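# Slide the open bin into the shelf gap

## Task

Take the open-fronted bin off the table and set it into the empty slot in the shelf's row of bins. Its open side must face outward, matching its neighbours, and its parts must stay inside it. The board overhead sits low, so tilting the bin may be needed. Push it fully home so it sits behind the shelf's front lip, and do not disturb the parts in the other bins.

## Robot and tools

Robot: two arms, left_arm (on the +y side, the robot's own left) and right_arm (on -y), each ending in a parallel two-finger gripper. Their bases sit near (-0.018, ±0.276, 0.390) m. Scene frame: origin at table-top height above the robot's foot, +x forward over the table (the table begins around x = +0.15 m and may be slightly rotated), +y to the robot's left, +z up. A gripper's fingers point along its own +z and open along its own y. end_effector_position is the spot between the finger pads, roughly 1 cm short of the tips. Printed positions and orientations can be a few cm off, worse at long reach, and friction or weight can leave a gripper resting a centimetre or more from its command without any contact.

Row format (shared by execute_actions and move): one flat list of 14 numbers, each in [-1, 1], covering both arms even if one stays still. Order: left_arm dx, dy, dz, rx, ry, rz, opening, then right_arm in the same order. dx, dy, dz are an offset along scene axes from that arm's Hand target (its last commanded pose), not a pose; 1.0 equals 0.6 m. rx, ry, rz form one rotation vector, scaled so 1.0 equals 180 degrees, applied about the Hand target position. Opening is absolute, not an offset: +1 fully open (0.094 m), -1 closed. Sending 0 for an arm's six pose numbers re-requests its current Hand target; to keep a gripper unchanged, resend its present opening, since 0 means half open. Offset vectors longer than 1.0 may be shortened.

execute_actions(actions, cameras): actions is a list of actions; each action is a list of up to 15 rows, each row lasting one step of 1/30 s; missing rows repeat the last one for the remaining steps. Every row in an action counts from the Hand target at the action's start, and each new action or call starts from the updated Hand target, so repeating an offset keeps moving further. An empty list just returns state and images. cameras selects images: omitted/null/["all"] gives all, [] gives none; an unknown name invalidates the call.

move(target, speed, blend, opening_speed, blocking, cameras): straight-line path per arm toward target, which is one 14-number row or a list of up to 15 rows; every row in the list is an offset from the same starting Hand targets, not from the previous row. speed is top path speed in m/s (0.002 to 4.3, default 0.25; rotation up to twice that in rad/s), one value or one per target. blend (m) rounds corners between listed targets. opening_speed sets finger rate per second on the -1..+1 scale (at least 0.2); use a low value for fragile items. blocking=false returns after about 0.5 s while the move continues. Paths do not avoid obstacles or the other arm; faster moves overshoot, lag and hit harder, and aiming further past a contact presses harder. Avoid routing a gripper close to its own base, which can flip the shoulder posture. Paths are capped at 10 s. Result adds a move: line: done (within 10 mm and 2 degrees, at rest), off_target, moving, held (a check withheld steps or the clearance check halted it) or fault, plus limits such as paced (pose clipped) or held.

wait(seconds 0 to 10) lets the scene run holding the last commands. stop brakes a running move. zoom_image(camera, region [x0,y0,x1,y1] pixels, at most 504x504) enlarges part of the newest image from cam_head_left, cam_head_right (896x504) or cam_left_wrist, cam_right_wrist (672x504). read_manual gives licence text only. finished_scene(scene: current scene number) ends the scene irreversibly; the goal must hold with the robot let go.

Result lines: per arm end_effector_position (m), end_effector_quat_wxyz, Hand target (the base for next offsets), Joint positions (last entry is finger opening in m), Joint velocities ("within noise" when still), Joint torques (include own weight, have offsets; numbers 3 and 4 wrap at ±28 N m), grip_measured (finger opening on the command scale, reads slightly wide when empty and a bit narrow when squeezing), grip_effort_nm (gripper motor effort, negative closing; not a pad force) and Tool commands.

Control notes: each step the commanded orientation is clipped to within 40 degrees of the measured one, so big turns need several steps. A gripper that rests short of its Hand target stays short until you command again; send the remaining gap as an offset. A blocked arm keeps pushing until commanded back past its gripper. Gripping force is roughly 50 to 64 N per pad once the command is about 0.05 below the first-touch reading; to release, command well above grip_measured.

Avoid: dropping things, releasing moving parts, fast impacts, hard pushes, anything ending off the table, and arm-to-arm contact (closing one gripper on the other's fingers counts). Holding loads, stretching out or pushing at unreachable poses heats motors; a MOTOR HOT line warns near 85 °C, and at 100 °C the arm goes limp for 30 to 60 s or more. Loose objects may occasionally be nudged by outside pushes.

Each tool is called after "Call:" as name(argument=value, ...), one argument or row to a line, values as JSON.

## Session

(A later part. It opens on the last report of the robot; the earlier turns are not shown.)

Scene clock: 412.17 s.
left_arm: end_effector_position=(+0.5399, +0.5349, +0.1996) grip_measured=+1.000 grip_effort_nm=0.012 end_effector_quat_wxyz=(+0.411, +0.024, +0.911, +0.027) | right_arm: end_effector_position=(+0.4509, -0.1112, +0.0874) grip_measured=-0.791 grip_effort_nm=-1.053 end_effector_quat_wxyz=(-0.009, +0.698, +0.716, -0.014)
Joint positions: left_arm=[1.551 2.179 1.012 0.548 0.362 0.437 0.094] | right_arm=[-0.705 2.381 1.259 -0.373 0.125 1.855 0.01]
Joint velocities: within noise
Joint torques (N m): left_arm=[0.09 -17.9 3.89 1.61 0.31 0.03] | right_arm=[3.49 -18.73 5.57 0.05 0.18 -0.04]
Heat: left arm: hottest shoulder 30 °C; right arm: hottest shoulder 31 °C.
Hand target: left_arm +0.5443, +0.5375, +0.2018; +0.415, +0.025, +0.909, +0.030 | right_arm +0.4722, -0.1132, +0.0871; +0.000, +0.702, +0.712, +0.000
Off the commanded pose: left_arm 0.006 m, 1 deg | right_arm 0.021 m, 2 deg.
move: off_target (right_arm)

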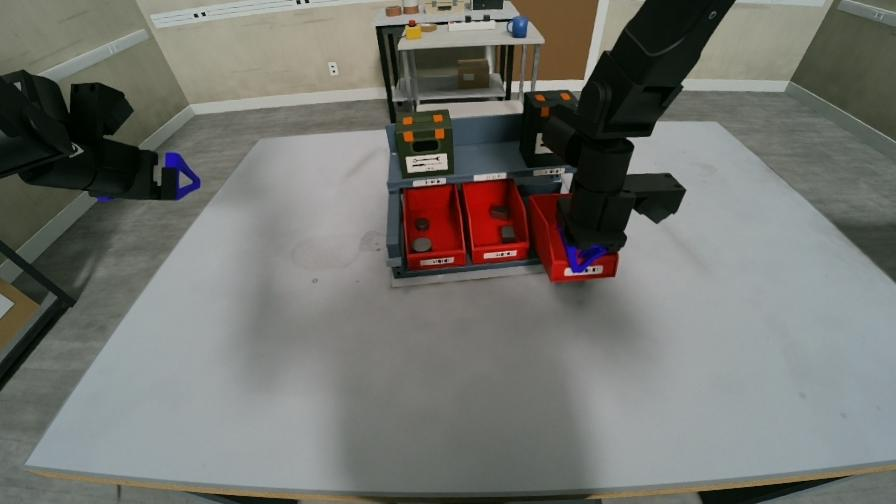

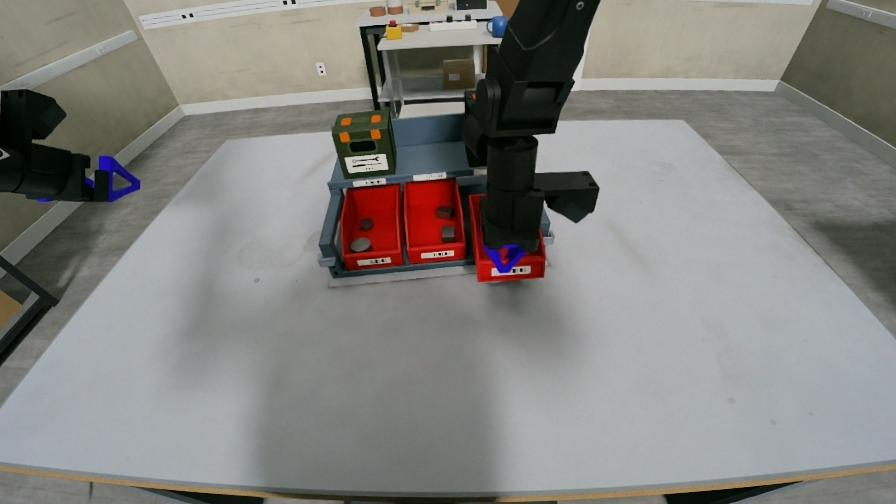

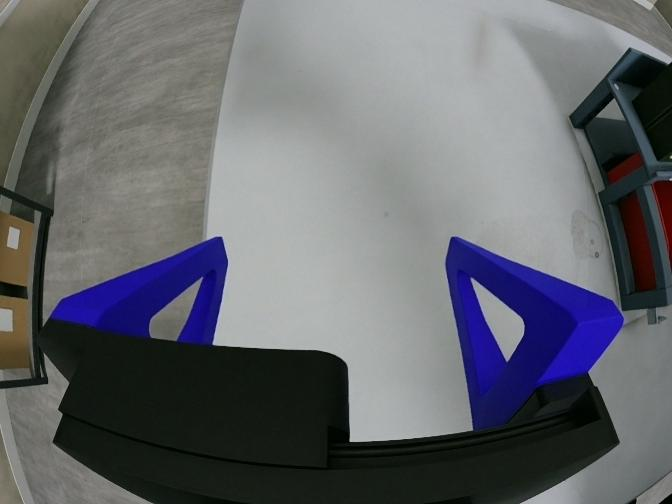

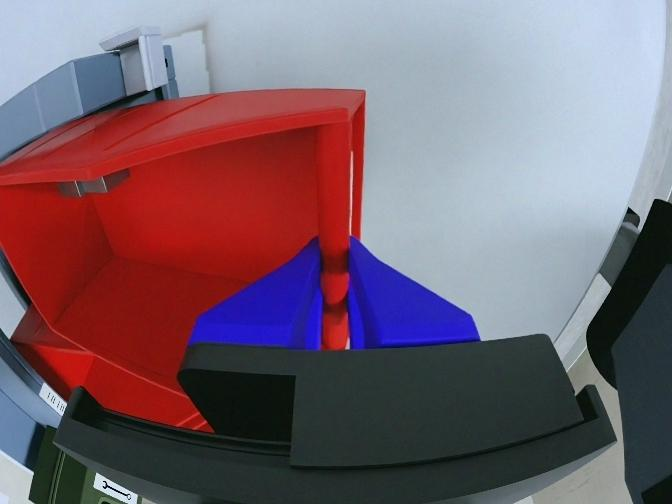

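Call:
move(
  target=[0,0,0,0,0,0,1, 0.05,0.002,-0.012,0,0,0,-1],
  speed=0.05,
  cameras=["cam_head_left","cam_head_right","cam_right_wrist"],
)

Call:
zoom_image(
  camera="cam_head_right",
  region=[390, 150, 590, 300],
)

Call:
zoom_image(
  camera="cam_head_left",
  region=[450, 150, 650, 300],
)

Scene clock: 417.53 s.
left_arm: end_effector_position=(+0.5399, +0.5349, +0.1996) grip_measured=+1.000 grip_effort_nm=0.012 end_effector_quat_wxyz=(+0.411, +0.024, +0.911, +0.027) | right_arm: end_effector_position=(+0.4862, -0.1071, +0.0824) grip_measured=-0.791 grip_effort_nm=-1.043 end_effector_quat_wxyz=(-0.005, +0.699, +0.715, -0.006)
Joint positions: left_arm=[1.551 2.179 1.012 0.548 0.362 0.437 0.094] | right_arm=[-0.718 2.42 1.363 -0.419 0.123 1.84 0.01]
Joint velocities: within noise
Joint torques (N m): left_arm=[0.03 -17.9 3.9 1.59 0.31 0.03] | right_arm=[2.67 -19.19 6.2 -0.5 0.17 -0.05]
Heat: left arm: hottest shoulder 30 °C; right arm: hottest shoulder 32 °C.
Hand target: left_arm +0.5443, +0.5375, +0.2018; +0.415, +0.025, +0.909, +0.030 | right_arm +0.5022, -0.1118, +0.0799; +0.000, +0.702, +0.712, +0.000
Off the commanded pose: left_arm 0.006 m, 1 deg | right_arm 0.017 m, 1 deg.
move: off_target (right_arm)
Images, in order (width x height): cam_head_left 896x504, cam_head_right 896x504, cam_right_wrist 672x504.

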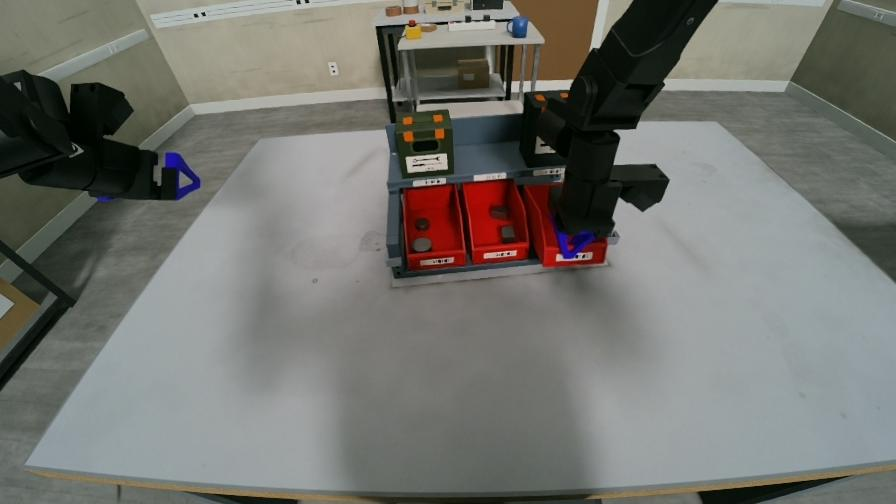

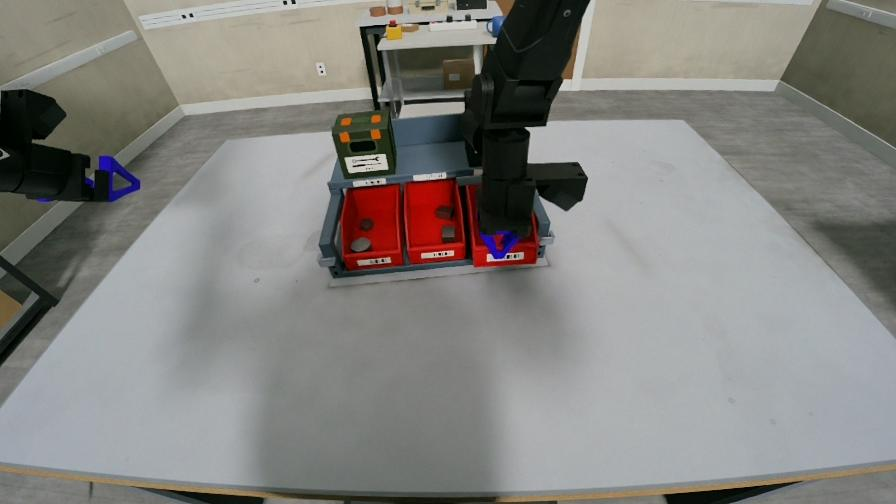

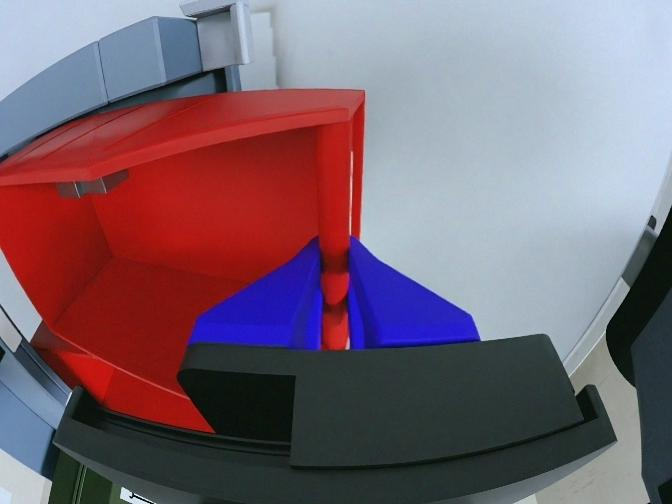

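Scaled by 2.520 from the camera's 896x504 image, which has a finer 1280x720 frame.

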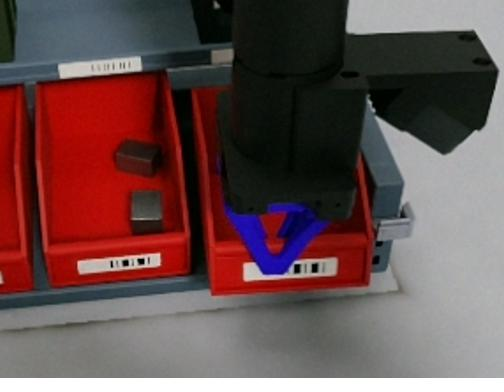

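Scaled by 2.520 from the camera's 896x504 image, which has a finer 1280x720 frame.

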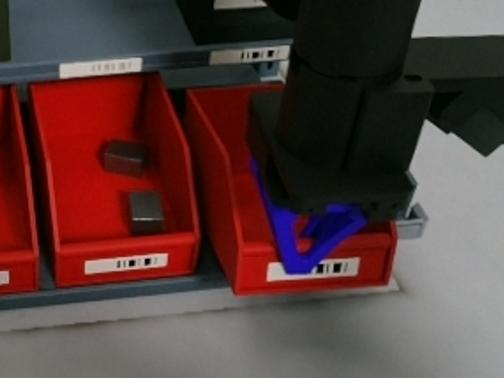

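Call:
move(
  target=[0,0,0,0,0,0,1, 0.01,0.001,-0.018,0,0,0,-1],
  speed=0.04,
  cameras=["cam_head_left","cam_head_right","cam_right_wrist"],
)

Call:
zoom_image(
  camera="cam_head_left",
  region=[500, 150, 650, 300],
)

Scene clock: 425.37 s.
left_arm: end_effector_position=(+0.5399, +0.5349, +0.1996) grip_measured=+1.000 grip_effort_nm=0.007 end_effector_quat_wxyz=(+0.411, +0.024, +0.911, +0.027) | right_arm: end_effector_position=(+0.4964, -0.1042, +0.0768) grip_measured=-0.792 grip_effort_nm=-1.043 end_effector_quat_wxyz=(-0.002, +0.698, +0.716, -0.001)
Joint positions: left_arm=[1.551 2.179 1.012 0.548 0.362 0.437 0.094] | right_arm=[-0.719 2.441 1.398 -0.42 0.123 1.836 0.01]
Joint velocities: within noise
Joint torques (N m): left_arm=[0.09 -17.9 3.92 1.59 0.31 0.03] | right_arm=[3.43 -19.31 6.24 -0.5 0.15 -0.06]
Heat: left arm: hottest shoulder 30 °C; right arm: hottest shoulder 33 °C.
Hand target: left_arm +0.5443, +0.5375, +0.2018; +0.415, +0.025, +0.909, +0.030 | right_arm +0.5083, -0.1112, +0.0692; +0.000, +0.702, +0.712, +0.000
Off the commanded pose: left_arm 0.006 m, 1 deg | right_arm 0.016 m, 1 deg.
move: off_target (right_arm)
Images, in order (width x height): cam_head_left 896x504, cam_head_right 896x504, cam_right_wrist 672x504.

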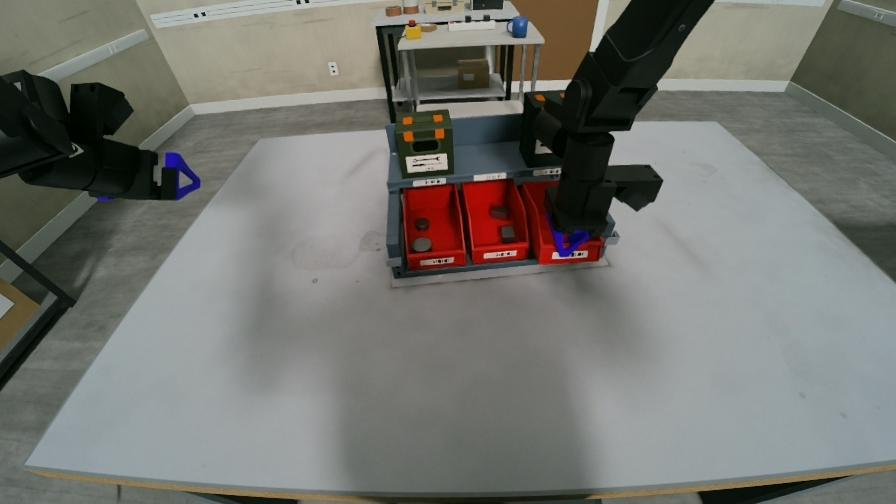

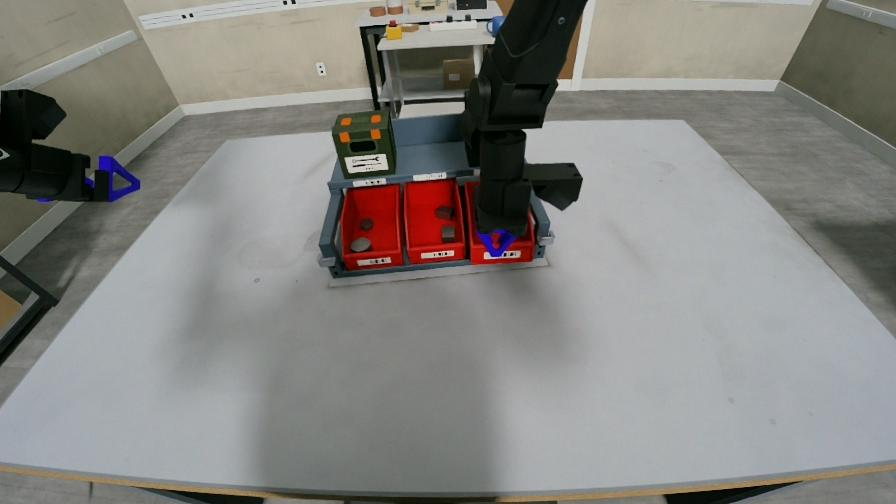

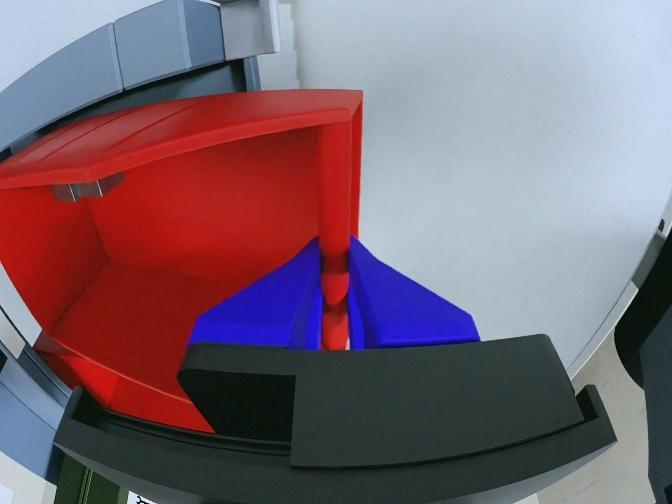

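Scaled by 3.360 from the camera's 896x504 image, which has a finer 1280x720 frame.

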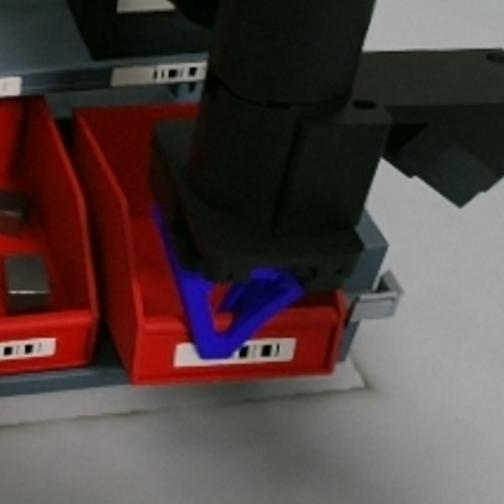

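Call:
zoom_image(
  camera="cam_right_wrist",
  region=[0, 0, 280, 210],
)

Call:
zoom_image(
  camera="cam_head_right",
  region=[440, 150, 590, 300],
)

Scaled by 1.800 from the camera's 672x504 image, which has a finer 960x720 frame.

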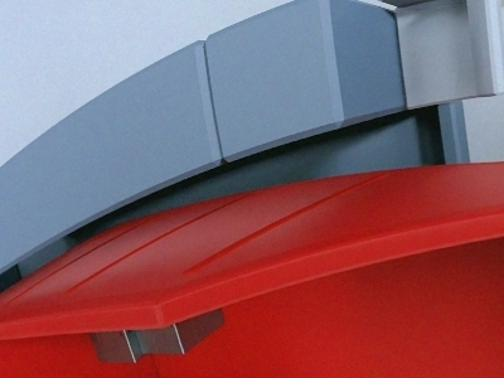

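Scaled by 3.360 from the camera's 896x504 image, which has a finer 1280x720 frame.

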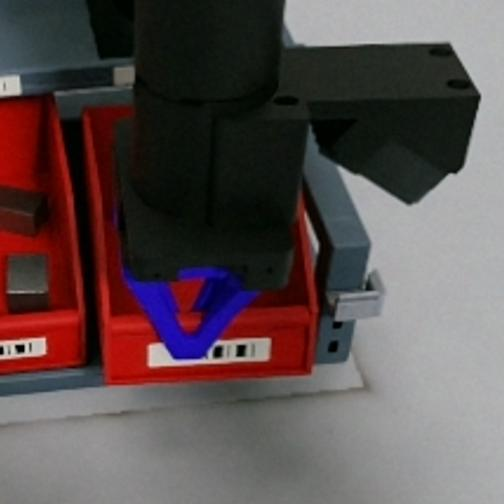

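Call:
move(
  target=[0,0,0,0,0,0,1, 0.035,0.004,0,0,0,0,-1],
  speed=0.04,
  cameras=["cam_head_left","cam_head_right","cam_right_wrist"],
)

Call:
zoom_image(
  camera="cam_head_left",
  region=[500, 150, 650, 300],
)

Call:
zoom_image(
  camera="cam_head_right",
  region=[440, 150, 590, 300],
)

Scene clock: 439.83 s.
left_arm: end_effector_position=(+0.5399, +0.5349, +0.1996) grip_measured=+1.000 grip_effort_nm=0.007 end_effector_quat_wxyz=(+0.411, +0.024, +0.911, +0.027) | right_arm: end_effector_position=(+0.5175, -0.1015, +0.0772) grip_measured=-0.792 grip_effort_nm=-1.043 end_effector_quat_wxyz=(-0.002, +0.698, +0.716, -0.001)
Joint positions: left_arm=[1.551 2.179 1.012 0.548 0.362 0.437 0.094] | right_arm=[-0.725 2.462 1.47 -0.47 0.122 1.831 0.01]
Joint velocities: within noise
Joint torques (N m): left_arm=[0.03 -17.79 3.88 1.58 0.31 0.03] | right_arm=[2.9 -20.01 6.87 -0.39 0.13 -0.07]
Heat: left arm: hottest shoulder 30 °C; right arm: hottest shoulder 33 °C.
Hand target: left_arm +0.5443, +0.5375, +0.2018; +0.415, +0.025, +0.909, +0.030 | right_arm +0.5292, -0.1089, +0.0691; +0.000, +0.702, +0.712, +0.000
Off the commanded pose: left_arm 0.006 m, 1 deg | right_arm 0.016 m, 1 deg.
move: off_target (right_arm)
Images, in order (width x height): cam_head_left 896x504, cam_head_right 896x504, cam_right_wrist 672x504.

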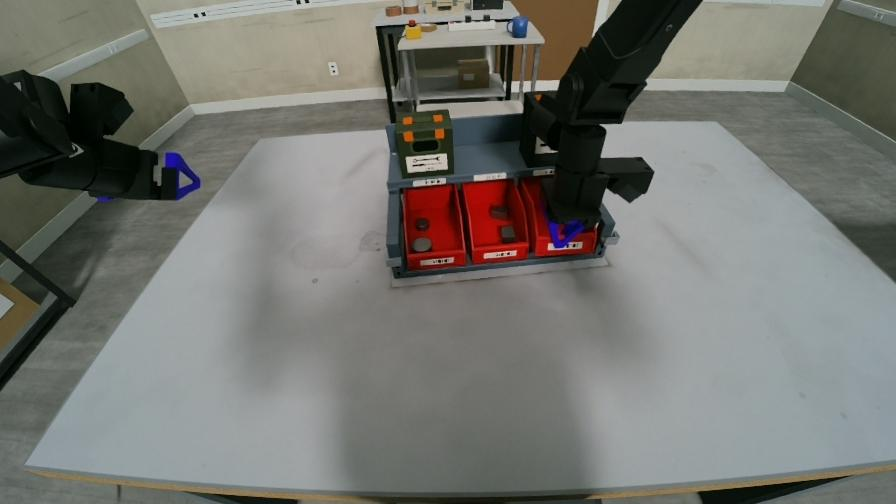

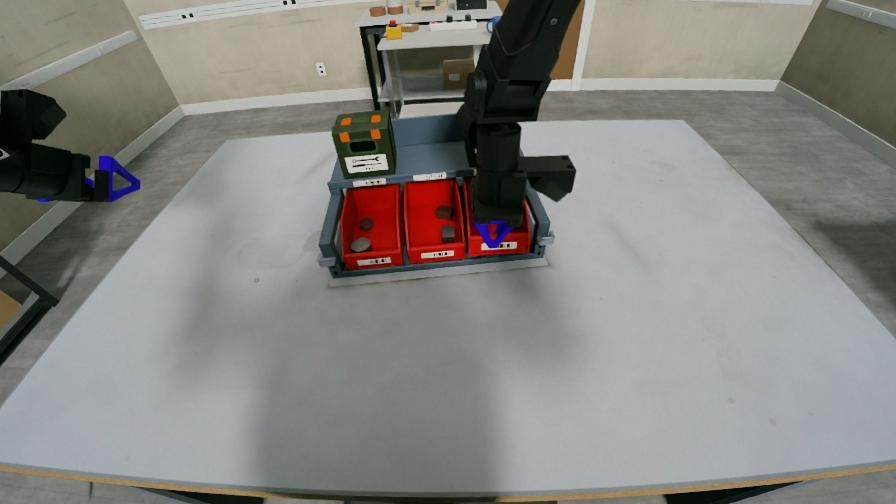

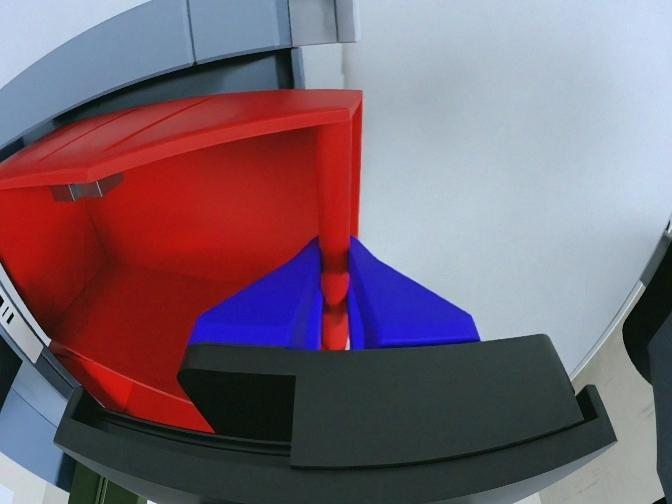

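Scaled by 3.360 from the camera's 896x504 image, which has a finer 1280x720 frame.

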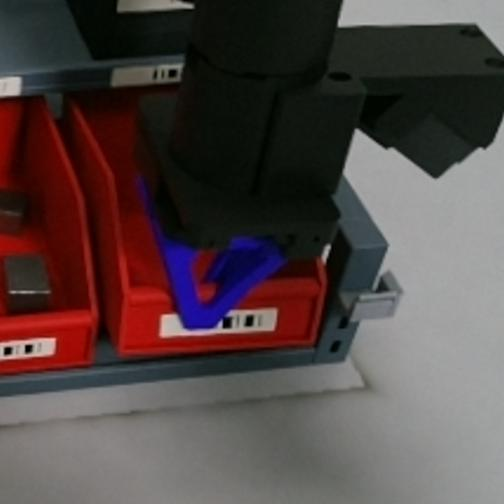

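Scaled by 3.360 from the camera's 896x504 image, which has a finer 1280x720 frame.

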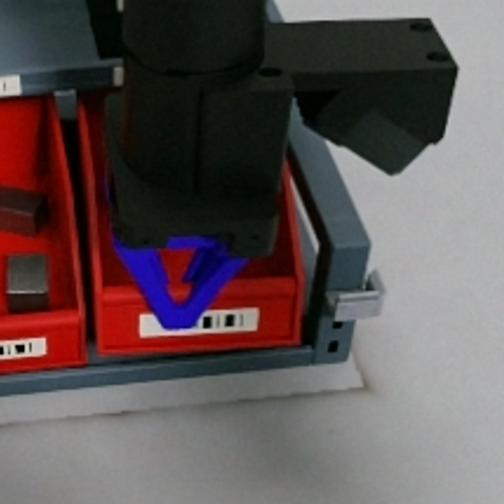

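Call:
move(
  target=[0,0,0,0,0,0,1, 0.03,0.002,-0.006,0,0,0,-1],
  speed=0.04,
  cameras=["cam_head_left","cam_head_right","cam_right_wrist"],
)

Call:
zoom_image(
  camera="cam_head_left",
  region=[500, 150, 650, 300],
)

Call:
zoom_image(
  camera="cam_head_right",
  region=[440, 150, 590, 300],
)

Scene clock: 447.00 s.
left_arm: end_effector_position=(+0.5399, +0.5349, +0.1996) grip_measured=+1.000 grip_effort_nm=0.012 end_effector_quat_wxyz=(+0.411, +0.024, +0.911, +0.027) | right_arm: end_effector_position=(+0.5365, -0.0993, +0.0751) grip_measured=-0.792 grip_effort_nm=-1.048 end_effector_quat_wxyz=(-0.001, +0.698, +0.716, +0.000)
Joint positions: left_arm=[1.551 2.179 1.012 0.548 0.362 0.437 0.094] | right_arm=[-0.731 2.488 1.539 -0.509 0.122 1.824 0.01]
Joint velocities: within noise
Joint torques (N m): left_arm=[-0.03 -17.9 3.89 1.59 0.31 0.03] | right_arm=[3.02 -20.01 7.2 -0.38 0.12 -0.06]
Heat: left arm: hottest shoulder 30 °C; right arm: hottest shoulder 33 °C.
Hand target: left_arm +0.5443, +0.5375, +0.2018; +0.415, +0.025, +0.909, +0.030 | right_arm +0.5473, -0.1076, +0.0656; +0.000, +0.702, +0.712, +0.000
Off the commanded pose: left_arm 0.006 m, 1 deg | right_arm 0.017 m, 1 deg.
move: off_target (right_arm)
Images, in order (width x height): cam_head_left 896x504, cam_head_right 896x504, cam_right_wrist 672x504.

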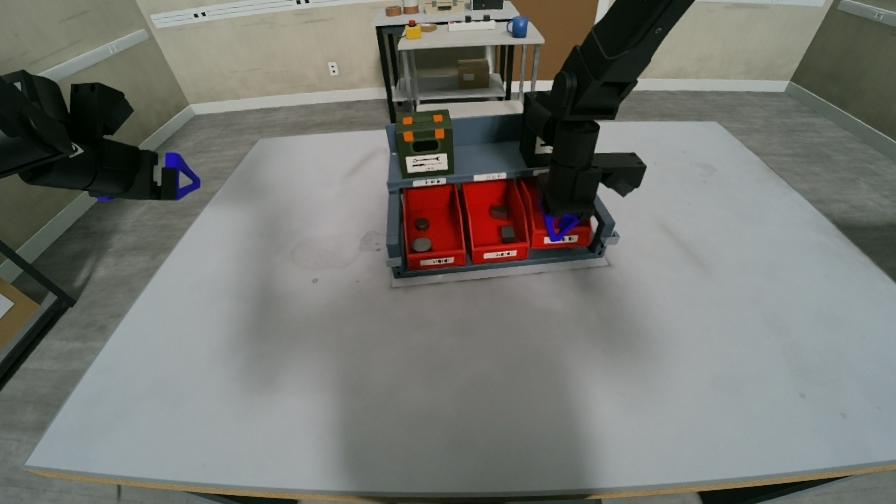

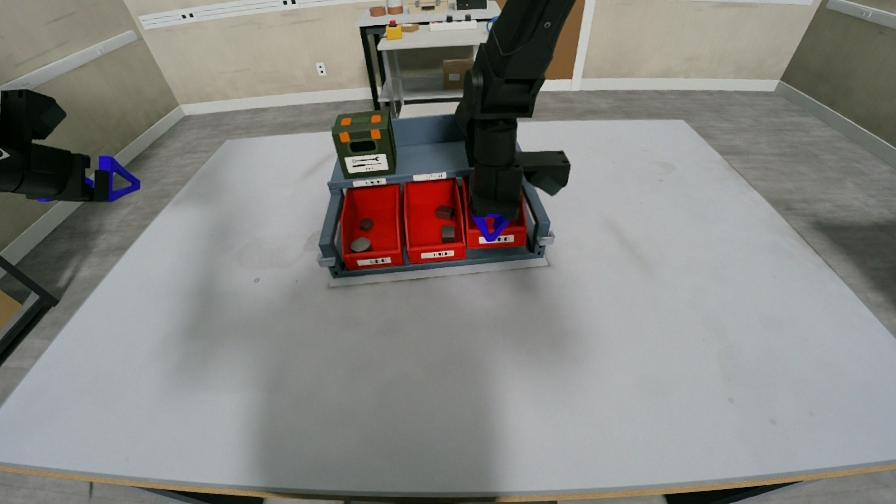

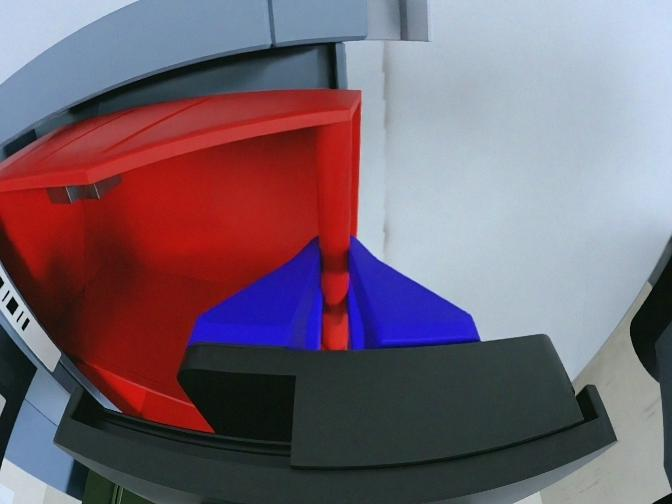

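Scaled by 3.360 from the camera's 896x504 image, which has a finer 1280x720 frame.

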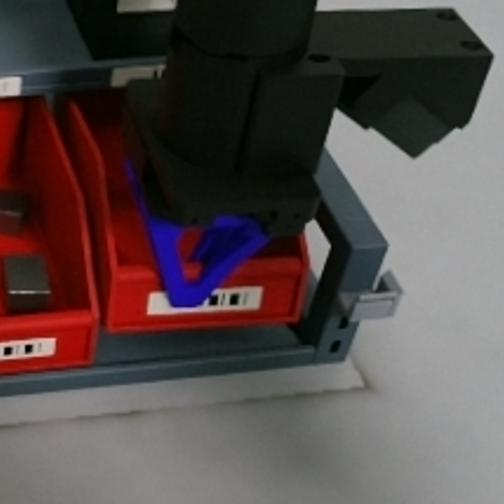

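Scaled by 3.360 from the camera's 896x504 image, which has a finer 1280x720 frame.

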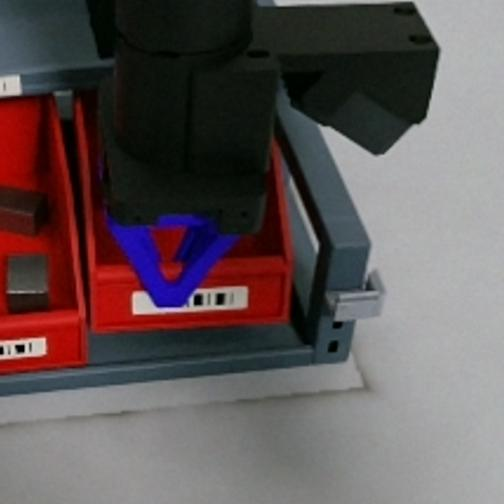

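Call:
move(
  target=[0,0,0,0,0,0,1, 0.025,-0.006,-0.004,0,0,0,-1],
  speed=0.04,
  cameras=["cam_head_left","cam_head_right","cam_right_wrist"],
)

Call:
zoom_image(
  camera="cam_head_left",
  region=[500, 150, 650, 300],
)

Call:
zoom_image(
  camera="cam_head_right",
  region=[440, 150, 590, 300],
)

Scene clock: 456.37 s.
left_arm: end_effector_position=(+0.5399, +0.5349, +0.1996) grip_measured=+1.000 grip_effort_nm=0.017 end_effector_quat_wxyz=(+0.411, +0.024, +0.911, +0.027) | right_arm: end_effector_position=(+0.5513, -0.1014, +0.0737) grip_measured=-0.792 grip_effort_nm=-1.048 end_effector_quat_wxyz=(-0.001, +0.697, +0.717, +0.001)
Joint positions: left_arm=[1.551 2.179 1.012 0.548 0.362 0.437 0.094] | right_arm=[-0.741 2.508 1.591 -0.541 0.12 1.81 0.01]
Joint velocities: within noise
Joint torques (N m): left_arm=[-0.03 -17.9 3.9 1.59 0.31 0.03] | right_arm=[3.19 -20.72 7.34 -0.57 0.11 -0.07]
Heat: left arm: hottest shoulder 31 °C; right arm: hottest shoulder 34 °C.
Hand target: left_arm +0.5443, +0.5375, +0.2018; +0.415, +0.025, +0.909, +0.030 | right_arm +0.5622, -0.1113, +0.0631; +0.000, +0.702, +0.712, +0.000
Off the commanded pose: left_arm 0.006 m, 1 deg | right_arm 0.018 m, 1 deg.
move: off_target (right_arm)
Images, in order (width x height): cam_head_left 896x504, cam_head_right 896x504, cam_right_wrist 672x504.

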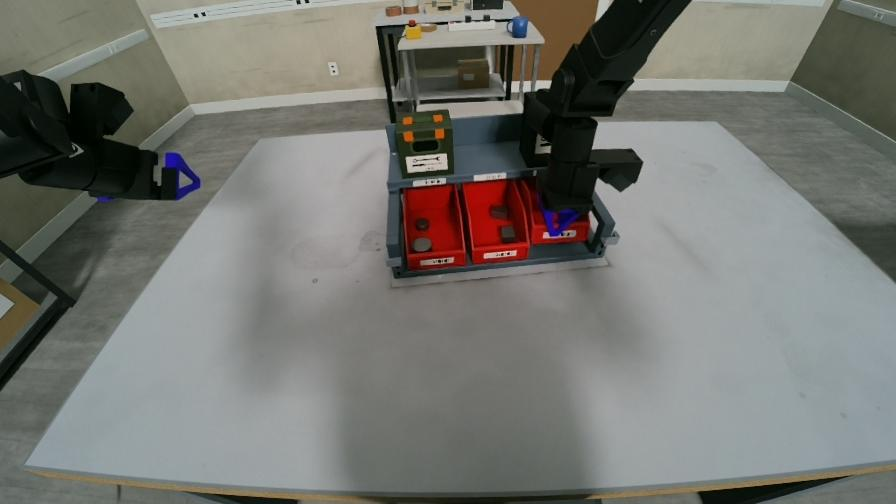

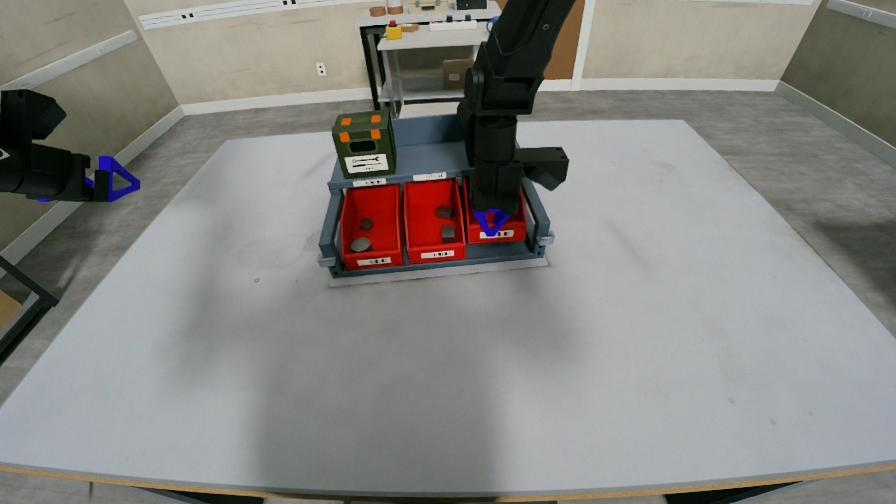

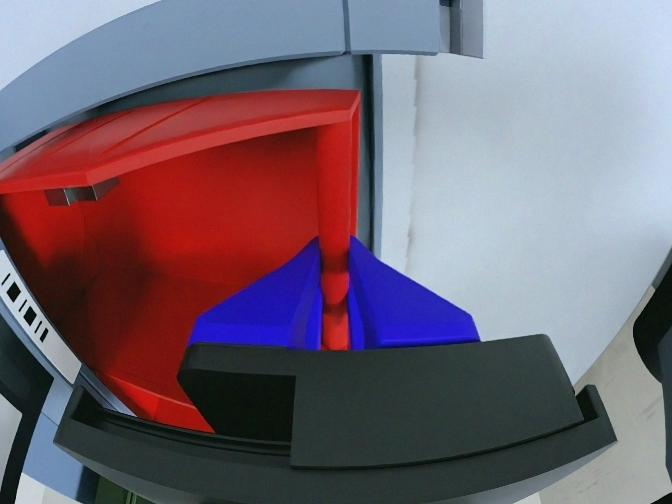

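Scaled by 3.360 from the camera's 896x504 image, which has a finer 1280x720 frame.

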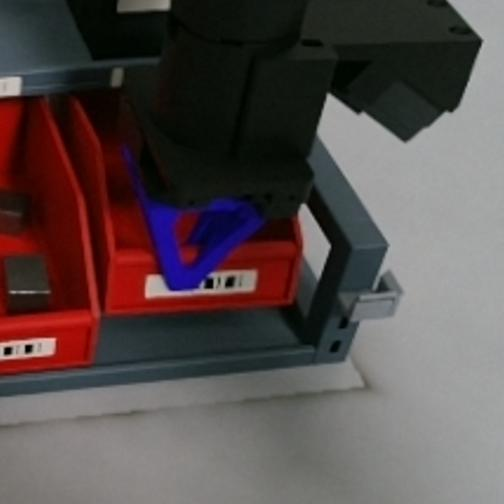

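Scaled by 3.360 from the camera's 896x504 image, which has a finer 1280x720 frame.

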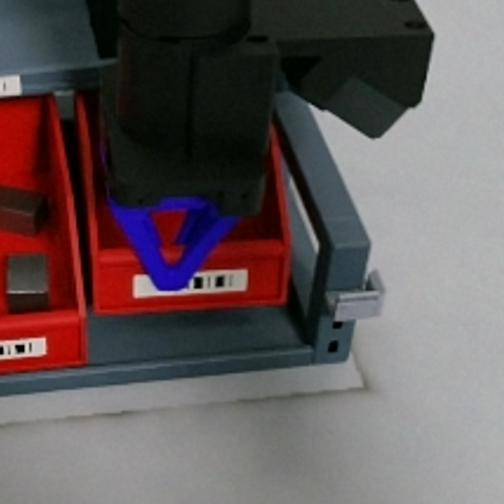

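Call:
move(
  target=[0,0,0,0,0,0,1, -0.003,-0.004,-0.055,0,-0.061,0,-1],
  speed=0.05,
  cameras=["cam_head_left","cam_head_right","cam_right_wrist"],
)

Call:
zoom_image(
  camera="cam_head_left",
  region=[500, 150, 650, 300],
)

Call:
zoom_image(
  camera="cam_head_right",
  region=[440, 150, 590, 300],
)

Scene clock: 470.53 s.
left_arm: end_effector_position=(+0.5399, +0.5349, +0.1996) grip_measured=+1.000 grip_effort_nm=0.012 end_effector_quat_wxyz=(+0.411, +0.024, +0.911, +0.027) | right_arm: end_effector_position=(+0.5520, -0.1035, +0.0427) grip_measured=-0.792 grip_effort_nm=-1.053 end_effector_quat_wxyz=(+0.054, +0.693, +0.717, +0.057)
Joint positions: left_arm=[1.551 2.179 1.012 0.548 0.362 0.437 0.094] | right_arm=[-0.741 2.542 1.503 -0.263 0.156 1.782 0.01]
Joint velocities: left_arm=[-0.015 -0.005 -0.046 -0.012 0.037 -0.051 0] | right_arm=[within noise]
Joint torques (N m): left_arm=[0.09 -17.9 3.88 1.58 0.31 0.03] | right_arm=[3.14 -19.96 4.66 2.15 0.62 -0.03]
Heat: left arm: hottest shoulder 31 °C; right arm: hottest shoulder 34 °C.
Hand target: left_arm +0.5443, +0.5375, +0.2018; +0.415, +0.025, +0.909, +0.030 | right_arm +0.5603, -0.1136, +0.0301; +0.068, +0.699, +0.709, +0.067
Off the commanded pose: left_arm 0.006 m, 1 deg | right_arm 0.018 m, 2 deg.
move: off_target (right_arm)
Images, in order (width x height): cam_head_left 896x504, cam_head_right 896x504, cam_right_wrist 672x504.

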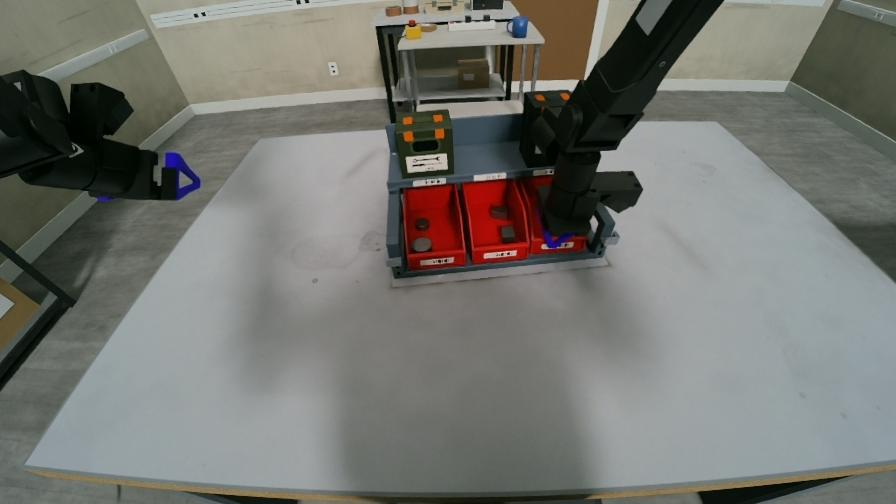

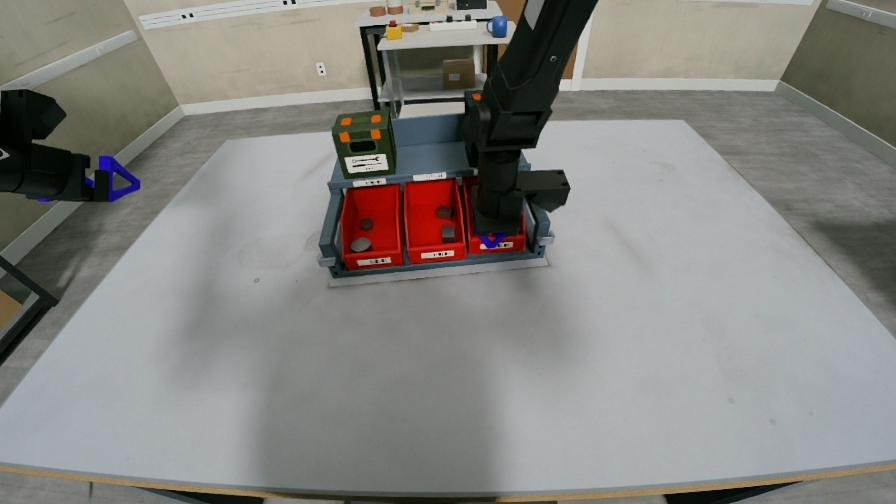

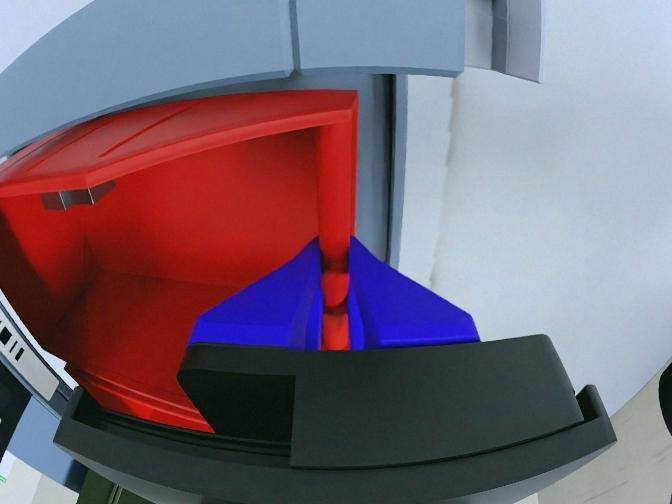

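Scaled by 3.360 from the camera's 896x504 image, which has a finer 1280x720 frame.

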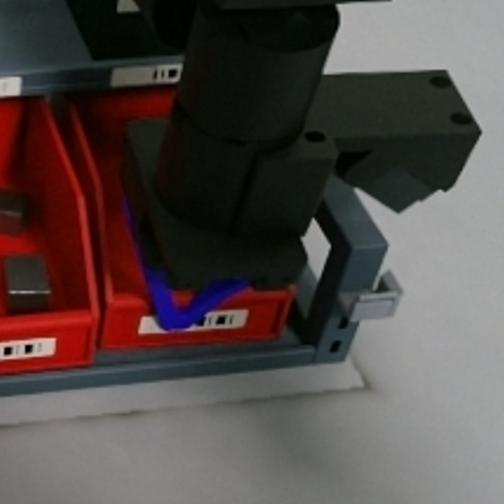

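Scaled by 3.360 from the camera's 896x504 image, which has a finer 1280x720 frame.

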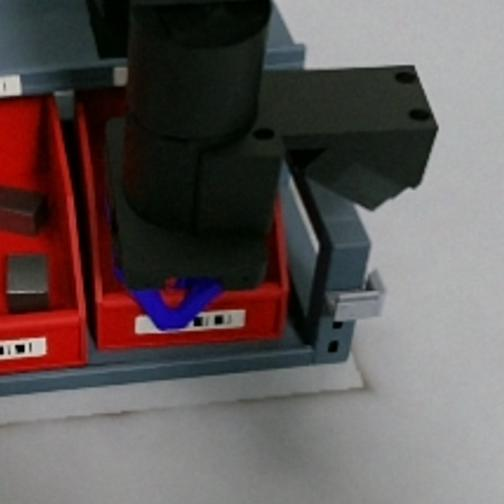

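Call:
move(
  target=[
    [0,0,0,0,0,0,1, 0,0,0.01,0,0,0,-1],
    [0,0,0,0,0,0,1, 0,0,0.01,0,0,0,-0.5],
  ],
  speed=0.05,
  opening_speed=0.5,
  cameras=["cam_head_left","cam_head_right","cam_right_wrist"],
)

Call:
zoom_image(
  camera="cam_right_wrist",
  region=[200, 40, 500, 320],
)

Scene clock: 479.87 s.
left_arm: end_effector_position=(+0.5399, +0.5349, +0.1996) grip_measured=+1.000 grip_effort_nm=0.012 end_effector_quat_wxyz=(+0.411, +0.024, +0.911, +0.027) | right_arm: end_effector_position=(+0.5579, -0.1038, +0.0435) grip_measured=-0.502 grip_effort_nm=0.061 end_effector_quat_wxyz=(+0.064, +0.694, +0.714, +0.067)
Joint positions: left_arm=[1.551 2.179 1.012 0.548 0.362 0.437 0.094] | right_arm=[-0.742 2.542 1.499 -0.231 0.163 1.782 0.023]
Joint velocities: within noise
Joint torques (N m): left_arm=[0.03 -17.9 3.92 1.57 0.3 0.03] | right_arm=[3.31 -20.72 4.11 0.84 0.3 0.01]
Heat: left arm: hottest shoulder 31 °C; right arm: hottest shoulder 34 °C.
Hand target: left_arm +0.5443, +0.5375, +0.2018; +0.415, +0.025, +0.909, +0.030 | right_arm +0.5604, -0.1136, +0.0361; +0.068, +0.699, +0.709, +0.067
Off the commanded pose: left_arm 0.006 m, 1 deg | right_arm 0.012 m, 1 deg.
move: off_target (right_arm); target 2's new opening was sent with right_arm's hand 0.015 m and 2 deg from that target
Images, in order (width x height): cam_head_left 896x504, cam_head_right 896x504, cam_right_wrist 672x504.

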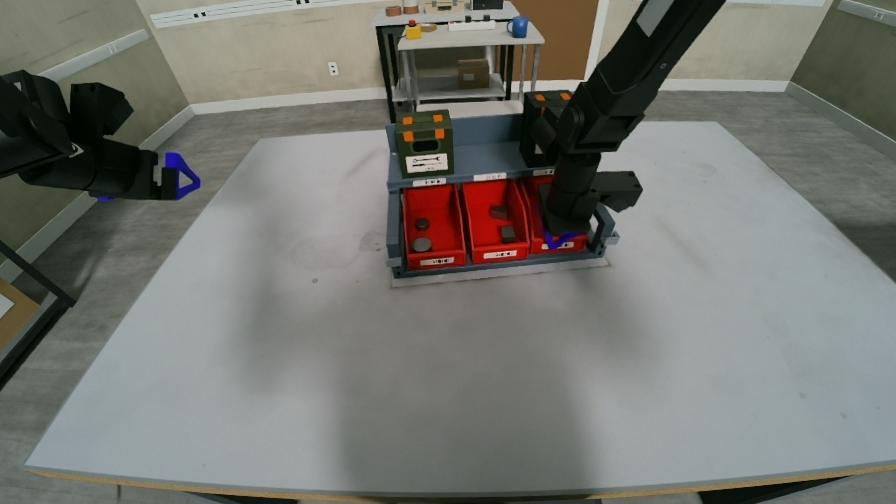

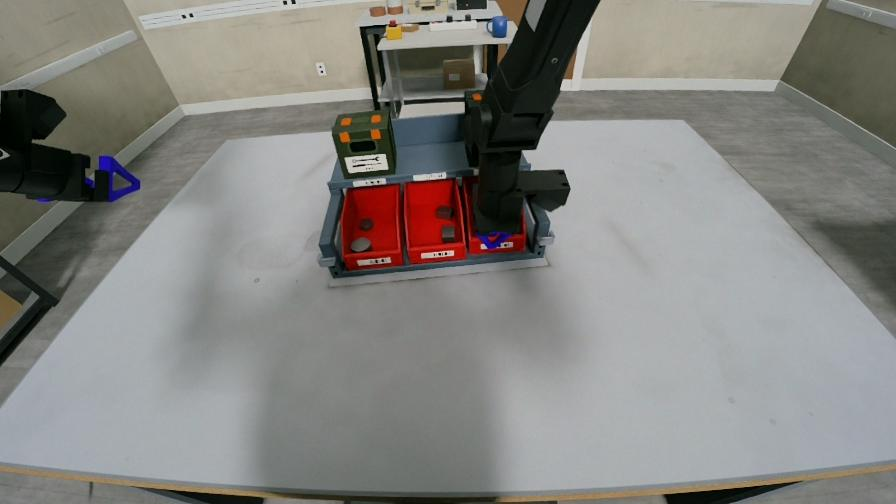

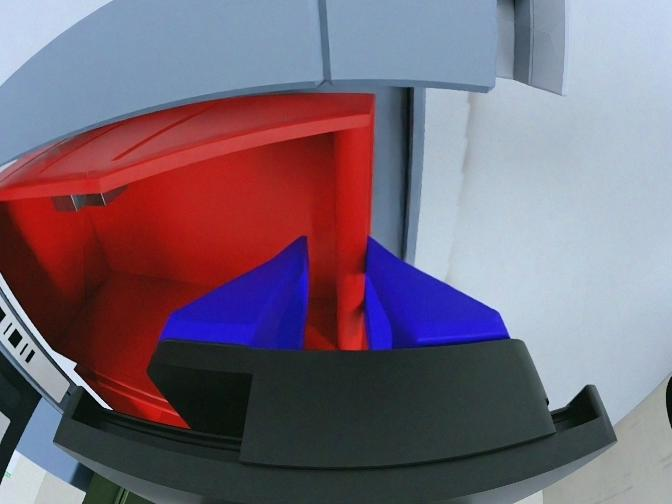

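Scaled by 1.680 from the camera's 672x504 image, which has a finer 960x720 frame.

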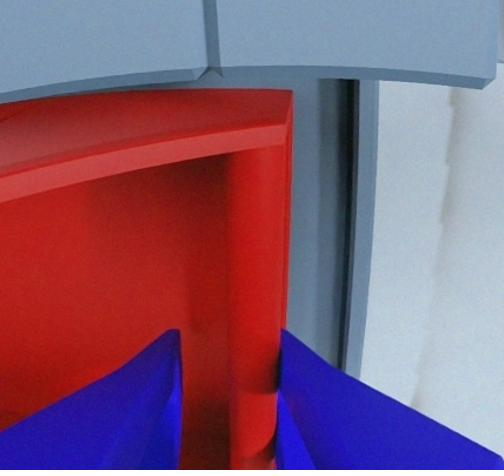

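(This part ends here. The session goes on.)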